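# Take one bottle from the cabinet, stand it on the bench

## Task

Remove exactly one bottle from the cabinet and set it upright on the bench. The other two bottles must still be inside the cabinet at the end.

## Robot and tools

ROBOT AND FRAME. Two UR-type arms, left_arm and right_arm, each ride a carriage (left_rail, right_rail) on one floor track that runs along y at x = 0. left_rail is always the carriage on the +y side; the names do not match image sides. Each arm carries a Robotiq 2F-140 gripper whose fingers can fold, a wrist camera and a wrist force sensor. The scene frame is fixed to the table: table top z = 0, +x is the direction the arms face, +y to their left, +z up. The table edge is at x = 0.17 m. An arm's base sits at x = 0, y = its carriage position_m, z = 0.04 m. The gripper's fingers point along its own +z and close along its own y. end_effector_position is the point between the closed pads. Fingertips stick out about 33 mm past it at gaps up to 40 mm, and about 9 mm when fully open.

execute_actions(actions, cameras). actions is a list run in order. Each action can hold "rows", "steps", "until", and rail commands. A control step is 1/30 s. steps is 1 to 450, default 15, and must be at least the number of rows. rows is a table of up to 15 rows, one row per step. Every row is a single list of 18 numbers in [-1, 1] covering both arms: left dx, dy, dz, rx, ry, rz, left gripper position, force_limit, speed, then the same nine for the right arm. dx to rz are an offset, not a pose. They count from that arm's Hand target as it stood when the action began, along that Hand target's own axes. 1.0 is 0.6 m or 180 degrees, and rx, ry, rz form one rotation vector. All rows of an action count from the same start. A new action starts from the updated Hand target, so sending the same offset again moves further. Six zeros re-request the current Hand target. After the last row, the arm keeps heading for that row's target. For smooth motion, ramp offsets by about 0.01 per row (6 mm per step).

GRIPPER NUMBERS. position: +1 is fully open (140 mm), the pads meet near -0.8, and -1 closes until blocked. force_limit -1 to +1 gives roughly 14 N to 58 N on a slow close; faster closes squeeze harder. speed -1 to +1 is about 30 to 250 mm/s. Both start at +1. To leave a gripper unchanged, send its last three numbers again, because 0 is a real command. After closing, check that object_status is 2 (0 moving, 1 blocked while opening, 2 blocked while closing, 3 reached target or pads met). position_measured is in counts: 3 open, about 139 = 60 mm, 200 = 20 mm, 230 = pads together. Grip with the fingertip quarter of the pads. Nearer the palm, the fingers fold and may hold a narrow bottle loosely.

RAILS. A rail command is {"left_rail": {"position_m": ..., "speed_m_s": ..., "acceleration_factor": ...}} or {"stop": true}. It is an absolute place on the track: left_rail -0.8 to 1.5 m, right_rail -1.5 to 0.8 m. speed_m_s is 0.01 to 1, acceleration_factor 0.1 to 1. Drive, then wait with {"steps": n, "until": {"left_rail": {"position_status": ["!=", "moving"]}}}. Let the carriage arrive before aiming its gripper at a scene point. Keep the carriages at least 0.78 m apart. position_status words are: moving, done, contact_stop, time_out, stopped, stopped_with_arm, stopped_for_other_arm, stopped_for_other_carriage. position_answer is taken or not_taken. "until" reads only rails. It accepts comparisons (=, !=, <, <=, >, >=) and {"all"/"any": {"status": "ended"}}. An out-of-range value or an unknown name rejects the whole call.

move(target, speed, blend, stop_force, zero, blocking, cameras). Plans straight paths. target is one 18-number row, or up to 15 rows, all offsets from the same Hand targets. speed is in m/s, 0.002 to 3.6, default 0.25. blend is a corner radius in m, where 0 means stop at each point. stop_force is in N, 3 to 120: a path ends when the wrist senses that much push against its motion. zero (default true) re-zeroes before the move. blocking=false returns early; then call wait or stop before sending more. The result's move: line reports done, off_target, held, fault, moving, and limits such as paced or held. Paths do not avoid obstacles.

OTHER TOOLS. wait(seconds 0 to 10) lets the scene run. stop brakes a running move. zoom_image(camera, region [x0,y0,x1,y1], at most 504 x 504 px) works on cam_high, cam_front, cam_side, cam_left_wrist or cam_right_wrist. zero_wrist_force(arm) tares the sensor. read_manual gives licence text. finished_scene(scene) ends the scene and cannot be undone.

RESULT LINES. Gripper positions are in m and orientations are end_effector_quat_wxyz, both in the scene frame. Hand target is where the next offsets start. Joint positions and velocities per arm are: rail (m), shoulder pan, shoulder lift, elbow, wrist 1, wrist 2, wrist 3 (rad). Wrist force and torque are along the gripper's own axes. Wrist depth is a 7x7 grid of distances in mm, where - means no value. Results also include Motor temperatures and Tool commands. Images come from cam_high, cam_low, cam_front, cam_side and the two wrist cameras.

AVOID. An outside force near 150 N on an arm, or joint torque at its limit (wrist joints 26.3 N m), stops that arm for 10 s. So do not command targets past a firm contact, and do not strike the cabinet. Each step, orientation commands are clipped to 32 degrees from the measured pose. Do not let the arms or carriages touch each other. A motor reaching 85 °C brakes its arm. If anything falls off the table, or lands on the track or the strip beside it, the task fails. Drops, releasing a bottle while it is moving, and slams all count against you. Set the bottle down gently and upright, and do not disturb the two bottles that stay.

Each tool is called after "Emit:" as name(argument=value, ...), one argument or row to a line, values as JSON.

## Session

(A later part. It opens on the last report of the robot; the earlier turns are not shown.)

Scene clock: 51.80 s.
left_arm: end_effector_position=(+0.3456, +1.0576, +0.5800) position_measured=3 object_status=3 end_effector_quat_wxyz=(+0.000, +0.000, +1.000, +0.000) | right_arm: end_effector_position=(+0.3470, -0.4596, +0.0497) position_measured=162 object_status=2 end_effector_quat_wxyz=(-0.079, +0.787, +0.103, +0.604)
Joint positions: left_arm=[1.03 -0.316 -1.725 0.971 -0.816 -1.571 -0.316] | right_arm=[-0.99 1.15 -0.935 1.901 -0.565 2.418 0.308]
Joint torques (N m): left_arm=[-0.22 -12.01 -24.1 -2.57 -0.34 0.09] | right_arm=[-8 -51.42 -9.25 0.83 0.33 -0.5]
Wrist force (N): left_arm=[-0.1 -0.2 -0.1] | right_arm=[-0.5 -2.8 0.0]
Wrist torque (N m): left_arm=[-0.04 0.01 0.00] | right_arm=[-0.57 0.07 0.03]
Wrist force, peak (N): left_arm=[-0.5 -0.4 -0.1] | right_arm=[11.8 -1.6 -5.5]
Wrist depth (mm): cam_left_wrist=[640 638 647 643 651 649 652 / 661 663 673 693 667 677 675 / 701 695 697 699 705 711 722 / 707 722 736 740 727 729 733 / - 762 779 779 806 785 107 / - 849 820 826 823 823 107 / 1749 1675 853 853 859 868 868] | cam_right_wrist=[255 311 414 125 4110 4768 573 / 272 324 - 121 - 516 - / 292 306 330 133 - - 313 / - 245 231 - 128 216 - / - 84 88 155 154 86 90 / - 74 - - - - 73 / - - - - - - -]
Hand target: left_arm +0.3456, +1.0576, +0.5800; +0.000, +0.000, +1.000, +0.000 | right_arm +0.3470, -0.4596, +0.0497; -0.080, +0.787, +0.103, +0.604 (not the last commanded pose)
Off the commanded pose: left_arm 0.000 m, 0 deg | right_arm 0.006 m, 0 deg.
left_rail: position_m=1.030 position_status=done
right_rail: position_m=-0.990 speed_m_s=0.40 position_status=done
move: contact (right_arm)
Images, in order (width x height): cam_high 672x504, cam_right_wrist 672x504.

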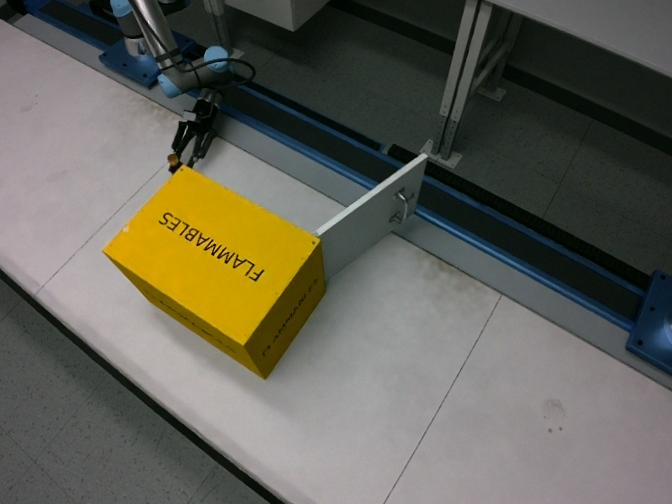

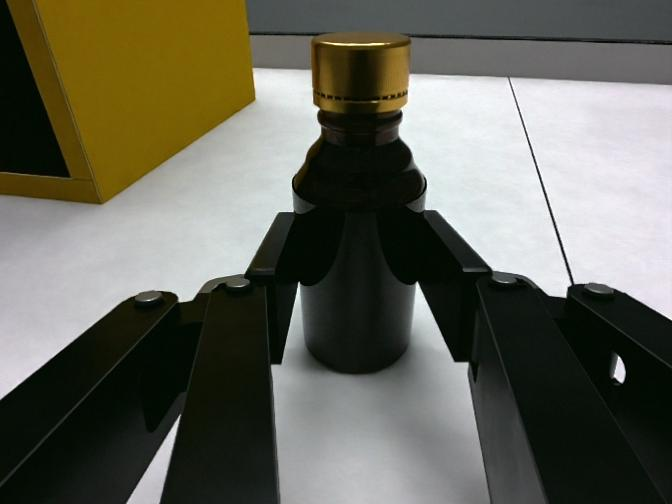

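Emit:
move(
  target=[
    [0,0,0,0,0,0,1,1,1,0,0,0,0,0,0,0.25,-1,-1],
    [0,0,0,0,0,0,1,1,1,0,0,-0.1667,0,0,0,0.25,-1,-1],
  ],
  speed=0.12,
  cameras=["cam_right_wrist"],
)

Scene clock: 55.17 s.
left_arm: end_effector_position=(+0.3456, +1.0576, +0.5800) position_measured=3 object_status=3 end_effector_quat_wxyz=(+0.000, +0.000, +1.000, +0.000) | right_arm: end_effector_position=(+0.2537, -0.4846, +0.0756) position_measured=98 object_status=3 end_effector_quat_wxyz=(-0.080, +0.787, +0.103, +0.604)
Joint positions: left_arm=[1.03 -0.316 -1.725 0.971 -0.816 -1.571 -0.316] | right_arm=[-0.99 1.34 -1.004 1.951 -0.431 2.589 0.45]
Joint torques (N m): left_arm=[0.48 -11.75 -24.66 -2.64 -0.29 -0.01] | right_arm=[11 -47.7 -21.94 2.07 3.23 2.52]
Wrist force (N): left_arm=[-0.2 -0.1 0.0] | right_arm=[-0.8 -2.3 -0.3]
Wrist torque (N m): left_arm=[-0.03 0.04 0.01] | right_arm=[-0.50 0.16 -0.01]
Wrist force, peak (N): left_arm=[-0.5 -0.4 0.2] | right_arm=[-1.3 -2.7 -0.2]
Wrist depth (mm): cam_left_wrist=[633 660 647 642 643 651 654 / 663 660 667 675 669 675 675 / 697 699 703 703 707 711 711 / 711 711 733 738 738 733 736 / - 767 754 779 772 777 107 / 820 812 820 826 834 829 107 / 1675 1789 1776 849 862 856 862] | cam_right_wrist=[632 365 - 767 3845 675 - / 548 387 455 217 523 561 553 / 395 380 380 251 383 - - / 312 293 149 - 163 135 - / - 92 222 233 - 108 75 / - 69 - - 196 - - / - - - 169 - - -]
Hand target: left_arm +0.3456, +1.0576, +0.5800; +0.000, +0.000, +1.000, +0.000 | right_arm +0.2536, -0.4846, +0.0756; -0.080, +0.787, +0.103, +0.604
Off the commanded pose: left_arm 0.000 m, 0 deg | right_arm 0.000 m, 0 deg.
left_rail: position_m=1.030 position_status=done
right_rail: position_m=-0.990 speed_m_s=0.40 position_status=done
move: done
Images, in order (width x height): cam_right_wrist 672x504.

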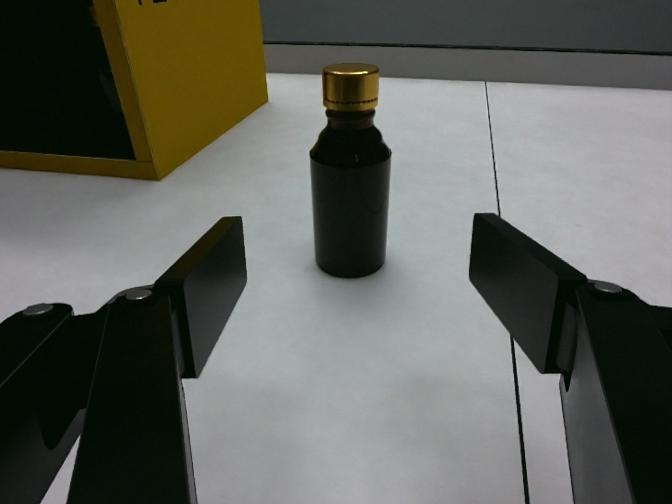

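Emit:
execute_actions(
  actions=[
    {"right_rail": {"position_m": -1.25, "acceleration_factor": 0.5, "speed_m_s": 0.5}, "left_rail": {"position_m": 0.57, "acceleration_factor": 0.6, "speed_m_s": 0.6}, "steps": 150, "until": {"all": {"status": "ended"}}},
  ],
)

Emit:
move(
  target=[
    [0.1535,-0.4457,0.3,0,-0.1111,0,-0.9,-1,0,0,0,0,0,0,0,0.25,-1,-1],
    [0.1535,-0.5873,0.5233,0,-0.1111,0,-0.9,-1,0,0,0,0,0,0,0,0.25,-1,-1],
  ],
  speed=0.25,
  blend=0.02,
  cameras=["cam_left_wrist", "cam_front", "cam_side"],
)

Scene clock: 57.93 s.
left_arm: end_effector_position=(+0.3456, +0.5973, +0.5800) position_measured=3 object_status=3 end_effector_quat_wxyz=(+0.000, +0.000, +1.000, +0.000) | right_arm: end_effector_position=(+0.2536, -0.7446, +0.0756) position_measured=98 object_status=3 end_effector_quat_wxyz=(-0.080, +0.787, +0.103, +0.604)
Joint positions: left_arm=[0.57 -0.316 -1.725 0.971 -0.816 -1.571 -0.316] | right_arm=[-1.25 1.341 -1.004 1.951 -0.431 2.59 0.45]
Joint torques (N m): left_arm=[0.3 -11.59 -24.93 -2.55 -0.35 0.1] | right_arm=[6.26 -44.16 -3.49 -0.31 1.59 2.53]
Wrist force (N): left_arm=[-0.2 -0.2 0.0] | right_arm=[-0.5 -2.4 -0.3]
Wrist torque (N m): left_arm=[-0.05 0.04 0.01] | right_arm=[-0.52 0.13 -0.01]
Wrist force, peak (N): left_arm=[-0.3 -1.4 0.2] | right_arm=[-0.7 -3.6 0.0]
Wrist depth (mm): cam_left_wrist=[606 645 637 645 647 654 667 / 651 669 665 669 671 671 679 / 690 693 699 701 703 711 709 / 643 720 736 738 740 736 736 / - 752 759 777 782 785 107 / 823 823 843 820 826 829 107 / 1749 1762 853 1749 853 859 871] | cam_right_wrist=[- - 811 720 - - 3612 / - 541 - 544 546 - 562 / 372 476 - 455 450 383 455 / - - 158 - - 147 - / - 92 122 - - 108 75 / - 69 - - - - - / - - - 165 164 - -]
Hand target: left_arm +0.3456, +0.5973, +0.5800; +0.000, +0.000, +1.000, +0.000 | right_arm +0.2536, -0.7446, +0.0756; -0.080, +0.787, +0.103, +0.604
Tool commands: left_gripper/position=+1.0 left_gripper/force_limit=+1.0 left_gripper/speed=+1.0 right_gripper/position=+0.25 right_gripper/force_limit=-1.0 right_gripper/speed=-1.0
Off the commanded pose: left_arm 0.000 m, 0 deg | right_arm 0.000 m, 0 deg.
left_rail: position_m=0.570 speed_m_s=0.60 position_status=done
right_rail: position_m=-1.250 speed_m_s=0.50 position_status=done

Scene clock: 60.60 s.
left_arm: end_effector_position=(+0.2535, +0.2449, +0.2661) position_measured=233 object_status=3 end_effector_quat_wxyz=(+0.174, +0.000, +0.985, +0.000) | right_arm: end_effector_position=(+0.2536, -0.7446, +0.0756) position_measured=98 object_status=3 end_effector_quat_wxyz=(-0.080, +0.787, +0.103, +0.604)
Joint positions: left_arm=[0.57 -1.529 -1.954 2.056 -1.688 -1.222 -1.526] | right_arm=[-1.25 1.341 -1.004 1.951 -0.431 2.59 0.45]
Joint torques (N m): left_arm=[9.57 -2.13 -11.62 -4.64 -0.73 2.28] | right_arm=[-0.78 -39.16 -3.29 -0.82 0.44 2.2]
Wrist force (N): left_arm=[-0.1 -0.7 0.3] | right_arm=[-0.9 -2.3 -0.3]
Wrist torque (N m): left_arm=[-0.17 -0.02 -0.07] | right_arm=[-0.51 0.18 -0.01]
Wrist force, peak (N): left_arm=[0.6 -1.8 1.5] | right_arm=[-1.0 -2.5 -0.3]
Wrist depth (mm): cam_left_wrist=[- 103 231 338 337 338 339 / - 122 346 372 372 372 372 / - 144 404 416 413 415 416 / - 164 447 143 466 467 468 / 136 140 91 93 92 92 534 / - 64 71 - - 73 - / - - - - - 68 -] | cam_right_wrist=[589 4674 4257 4257 4041 - - / - 616 646 587 590 560 - / 430 - - - - - - / - - 139 - - 147 282 / - 92 122 - - 108 75 / - 69 - - 183 - - / - - - - 162 - -]
Hand target: left_arm +0.2535, +0.2449, +0.2660; +0.174, +0.000, +0.985, +0.000 | right_arm +0.2536, -0.7446, +0.0756; -0.080, +0.787, +0.103, +0.604
Off the commanded pose: left_arm 0.000 m, 0 deg | right_arm 0.000 m, 0 deg.
left_rail: position_m=0.570 speed_m_s=0.60 position_status=done
right_rail: position_m=-1.250 speed_m_s=0.50 position_status=done
move: done
Images, in order (width x height): cam_front 672x504, cam_side 672x504, cam_left_wrist 672x504.

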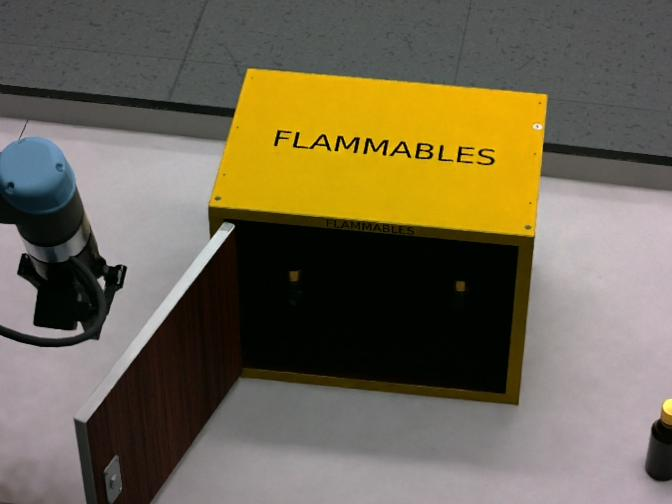

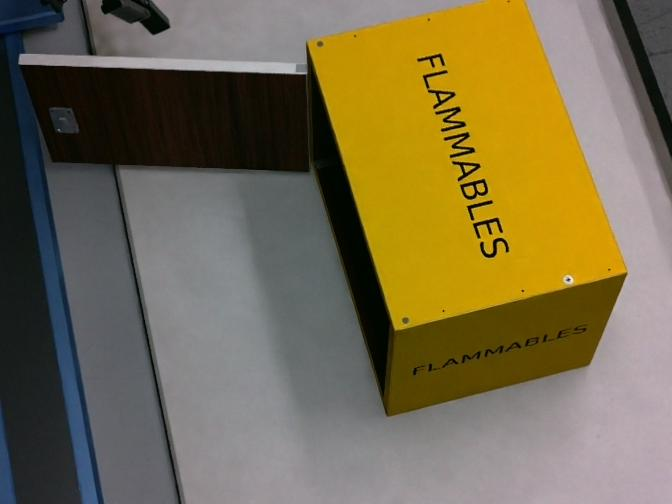

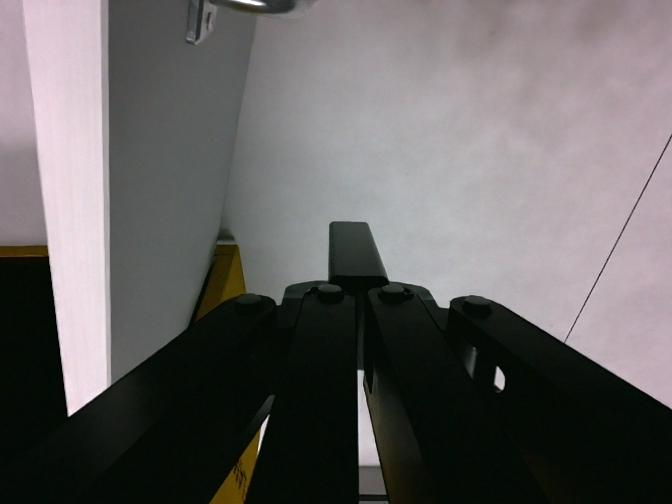

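Emit:
move(
  target=[
    [0.0212,-0.1035,-0.0077,0,0,0,-0.9,-1,0,0,0,0,0,0,0,0.25,-1,-1],
    [0.0428,-0.1867,-0.0156,0,0,0,-0.9,-1,0,0,0,0,0,0,0,0.25,-1,-1],
    [0.0393,-0.3018,-0.0143,0,0,0,-0.9,-1,0,0,0,0,0,0,0,0.25,-1,-1],
    [0.0006,-0.4082,-0.0002,0,0,0,-0.9,-1,0,0,0,0,0,0,0,0.25,-1,-1],
    [-0.0705,-0.4953,0.0257,0,0,0,-0.9,-1,0,0,0,0,0,0,0,0.25,-1,-1],
    [-0.141,-0.5415,0.0513,0,0,0,-0.9,-1,0,0,0,0,0,0,0,0.25,-1,-1],
    [-0.1941,-0.5608,0.0706,0,0,0,-0.9,-1,0,0,0,0,0,0,0,0.25,-1,-1],
  ],
  speed=[0.1,0.1,0.1,0.1,0.1,0.08,0.06],
  blend=0.01,
  stop_force=20,
  cameras=["cam_left_wrist", "cam_front", "cam_side"],
)

Scene clock: 66.70 s.
left_arm: end_effector_position=(+0.3774, -0.0916, +0.2661) position_measured=233 object_status=3 end_effector_quat_wxyz=(+0.174, +0.000, +0.985, +0.000) | right_arm: end_effector_position=(+0.2536, -0.7446, +0.0756) position_measured=98 object_status=3 end_effector_quat_wxyz=(-0.080, +0.787, +0.103, +0.604)
Joint positions: left_arm=[0.57 -1.37 -1.05 1.102 -1.695 -1.229 -1.357] | right_arm=[-1.25 1.341 -1.004 1.951 -0.431 2.59 0.45]
Joint torques (N m): left_arm=[10.53 -38.56 -39.31 -1.69 -0.01 2.32] | right_arm=[-7.43 -30.07 -3.07 -0.89 0.5 1.46]
Wrist force (N): left_arm=[2.6 1.8 -0.3] | right_arm=[-0.9 -2.4 -0.2]
Wrist torque (N m): left_arm=[-0.25 0.15 -0.08] | right_arm=[-0.53 0.19 0.00]
Wrist force, peak (N): left_arm=[-2.3 8.4 -0.3] | right_arm=[-1.0 -2.6 -0.4]
Wrist depth (mm): cam_left_wrist=[334 335 335 336 337 336 338 / 368 276 276 345 361 371 371 / 197 210 218 250 275 300 352 / 163 167 182 163 209 227 244 / 138 143 91 93 93 92 188 / - 63 71 - - 73 167 / - - - - - 69 -] | cam_right_wrist=[- - 3668 5072 716 3612 - / 552 - - - 720 610 - / 410 395 - 377 - 397 353 / 295 303 264 289 285 135 285 / - 92 224 222 - 107 75 / - 69 180 198 182 - - / - - 165 - 170 - -]
Hand target: left_arm +0.3774, -0.0916, +0.2661; +0.174, +0.000, +0.985, +0.000 | right_arm +0.2536, -0.7446, +0.0756; -0.080, +0.787, +0.103, +0.604
Off the commanded pose: left_arm 0.000 m, 0 deg | right_arm 0.000 m, 0 deg.
left_rail: position_m=0.570 speed_m_s=0.60 position_status=done
right_rail: position_m=-1.250 speed_m_s=0.50 position_status=done
move: done
Images, in order (width x height): cam_front 672x504, cam_side 672x504, cam_left_wrist 672x504.

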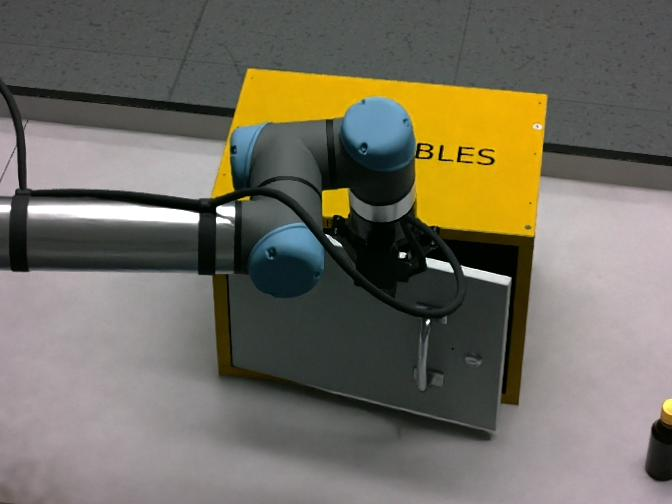

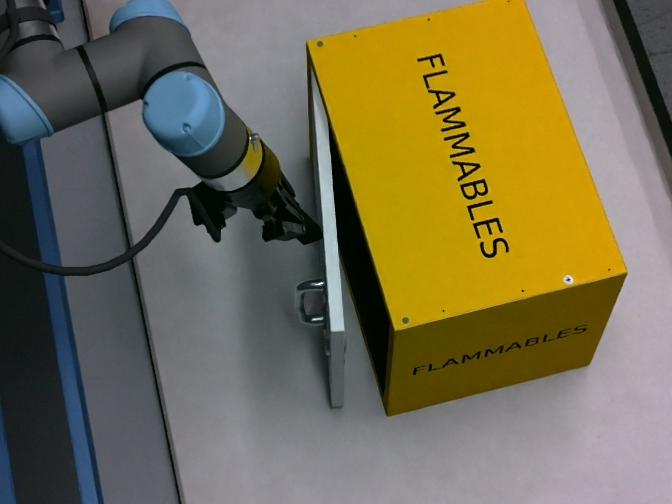

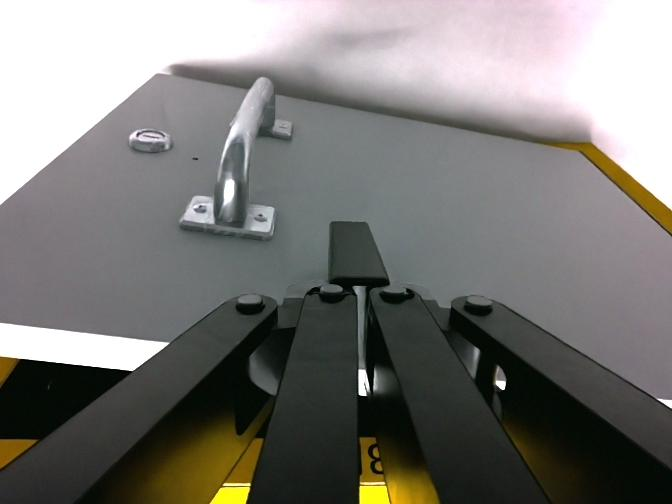

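Emit:
move(
  target=[-0.0783,-0.005,0.0285,0,0,0,-0.9,-1,0,0,0,0,0,0,0,0.25,-1,-1],
  speed=0.02,
  stop_force=9,
  cameras=["cam_front", "cam_side"],
)

Scene clock: 70.27 s.
left_arm: end_effector_position=(+0.4196, -0.0941, +0.2660) position_measured=233 object_status=3 end_effector_quat_wxyz=(+0.174, +0.000, +0.985, +0.000) | right_arm: end_effector_position=(+0.2536, -0.7446, +0.0756) position_measured=98 object_status=3 end_effector_quat_wxyz=(-0.080, +0.787, +0.103, +0.604)
Joint positions: left_arm=[0.57 -1.313 -0.997 1.023 -1.69 -1.234 -1.297] | right_arm=[-1.25 1.341 -1.004 1.951 -0.431 2.59 0.45]
Joint torques (N m): left_arm=[-4.85 -53.26 -12.42 -5.35 2.05 -1.9] | right_arm=[-7.72 -29.76 -3.47 -0.86 0.42 0.99]
Wrist force (N): left_arm=[6.8 2.7 -4.1] | right_arm=[-0.6 -2.0 -0.2]
Wrist torque (N m): left_arm=[-0.24 0.07 -0.01] | right_arm=[-0.44 0.15 0.00]
Wrist force, peak (N): left_arm=[18.3 6.6 -12.1] | right_arm=[-0.6 -2.6 -0.3]
Wrist depth (mm): cam_left_wrist=[335 334 335 336 338 335 337 / 367 355 344 345 343 343 357 / 236 248 234 247 246 246 246 / 193 193 192 163 192 192 192 / 158 164 91 93 92 87 157 / - 63 71 - - 73 - / - - - - - 69 -] | cam_right_wrist=[576 4334 4041 712 - 3668 3311 / - - - - 574 577 564 / - 417 - - - - - / - - 137 283 289 143 - / - 92 213 245 - 108 75 / - 69 192 191 189 - - / - - 171 - 159 - -]
Hand target: left_arm +0.4195, -0.0941, +0.2660; +0.174, +0.000, +0.985, +0.000 (not the last commanded pose) | right_arm +0.2536, -0.7446, +0.0756; -0.080, +0.787, +0.103, +0.604
Off the commanded pose: left_arm 0.008 m, 0 deg | right_arm 0.000 m, 0 deg.
left_rail: position_m=0.570 speed_m_s=0.60 position_status=done
right_rail: position_m=-1.250 speed_m_s=0.50 position_status=done
move: contact (left_arm)
Images, in order (width x height): cam_front 672x504, cam_side 672x504.

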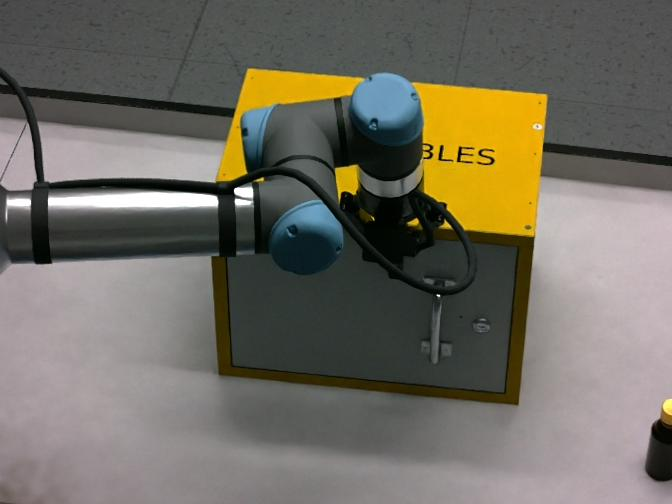

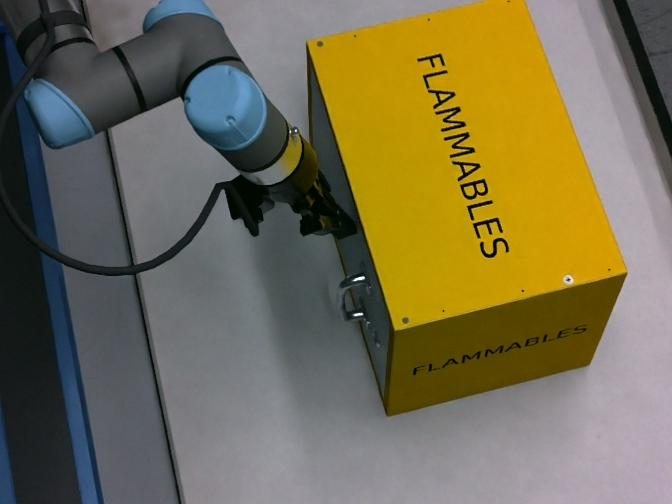

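Door is shut flush. Back the left arm off and check the final state.

Emit:
move(
  target=[
    [0.0783,0,-0.0285,0,0,0,-0.9,-1,0,0,0,0,0,0,0,0.25,-1,-1],
    [0.0997,0,-0.2137,0,0,0,-0.9,-1,0,0,0,0,0,0,0,0.25,-1,-1],
  ],
  speed=0.2,
  blend=0.02,
  cameras=["cam_side", "cam_front", "cam_high", "cam_right_wrist"],
)

Scene clock: 72.10 s.
left_arm: end_effector_position=(+0.3195, -0.0941, +0.3660) position_measured=233 object_status=3 end_effector_quat_wxyz=(+0.174, +0.000, +0.985, +0.000) | right_arm: end_effector_position=(+0.2536, -0.7446, +0.0756) position_measured=98 object_status=3 end_effector_quat_wxyz=(-0.080, +0.787, +0.103, +0.604)
Joint positions: left_arm=[0.57 -1.453 -1.08 0.883 -1.417 -1.224 -1.445] | right_arm=[-1.25 1.341 -1.004 1.951 -0.431 2.59 0.45]
Joint torques (N m): left_arm=[-8.3 -37.32 -38.86 -0.53 -0.75 -1.96] | right_arm=[-7.54 -29.48 -3.65 -0.87 0.39 0.78]
Wrist force (N): left_arm=[-2.2 -0.9 0.3] | right_arm=[-0.8 -2.3 -0.2]
Wrist torque (N m): left_arm=[-0.23 0.38 0.08] | right_arm=[-0.49 0.20 0.00]
Wrist force, peak (N): left_arm=[8.2 2.5 -3.1] | right_arm=[-0.9 -2.5 -0.2]
Wrist depth (mm): cam_left_wrist=[424 425 425 427 427 426 428 / 469 467 469 469 470 471 471 / 522 511 458 457 454 456 525 / 583 374 356 143 354 354 565 / 673 305 90 93 92 92 291 / - 63 71 - - 73 271 / - - - - - 69 -] | cam_right_wrist=[- - - - 3558 2772 2943 / - - 610 580 - - 556 / - - - 420 354 - 368 / 282 294 138 - 271 135 279 / - 92 121 - 251 108 75 / - 69 192 - 192 - - / - - - 164 163 163 -]
Hand target: left_arm +0.3195, -0.0941, +0.3661; +0.174, +0.000, +0.985, +0.000 | right_arm +0.2536, -0.7446, +0.0756; -0.080, +0.787, +0.103, +0.604
Off the commanded pose: left_arm 0.000 m, 0 deg | right_arm 0.000 m, 0 deg.
left_rail: position_m=0.570 speed_m_s=0.60 position_status=done
right_rail: position_m=-1.250 speed_m_s=0.50 position_status=done
move: done
Images, in order (width x height): cam_high 672x504, cam_front 672x504, cam_side 672x504, cam_right_wrist 672x504.

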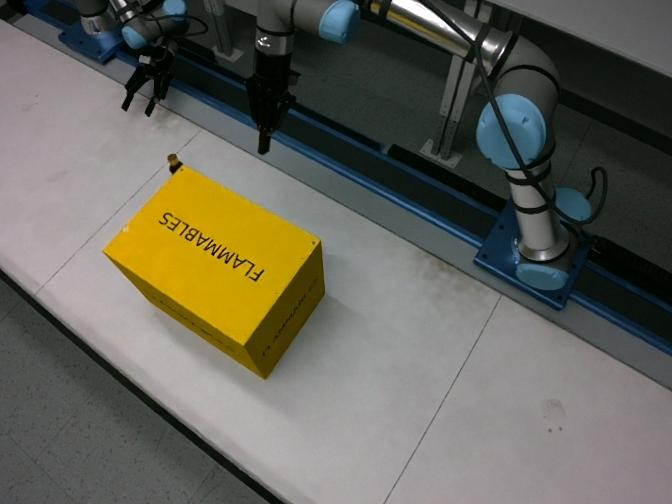

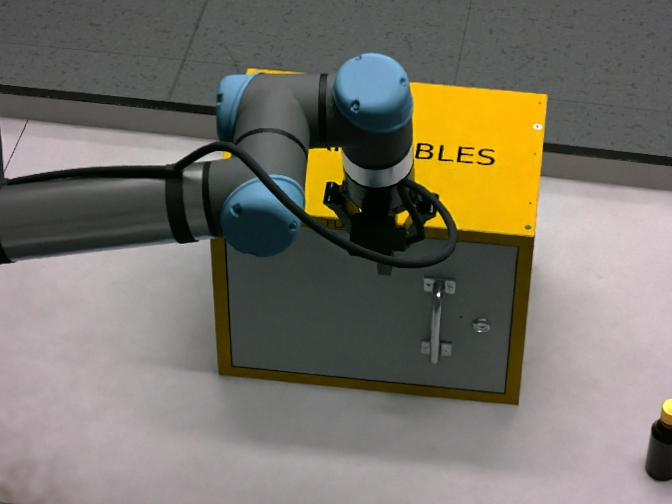

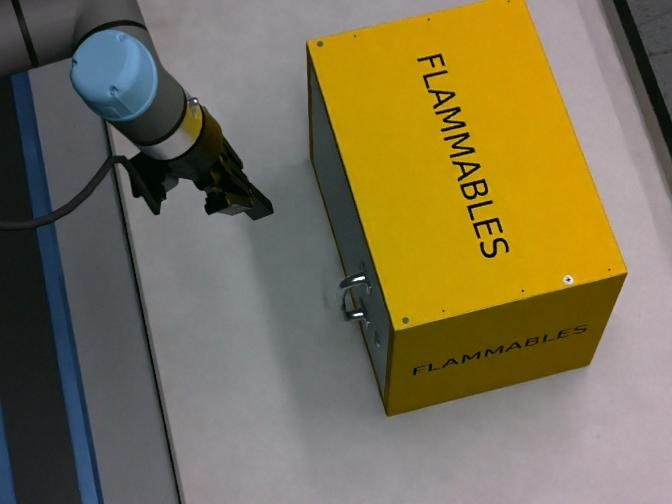

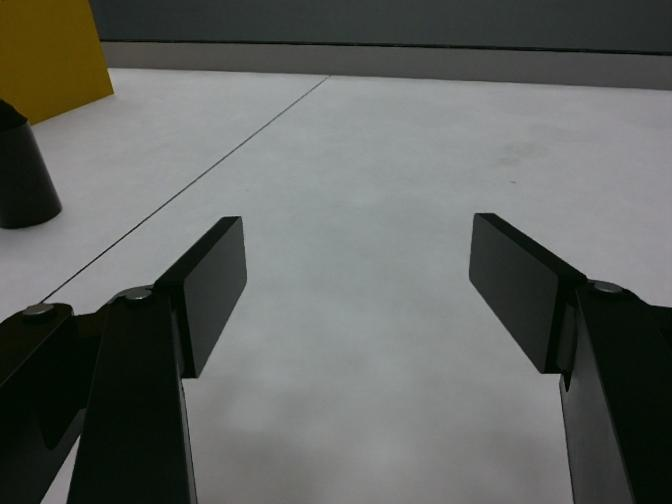

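The bottle is standing on the bench, the other two are inside with the door closed, and both arms are clear.

Emit:
finished_scene(
  scene=2,
)

The scene is finished: the task was done.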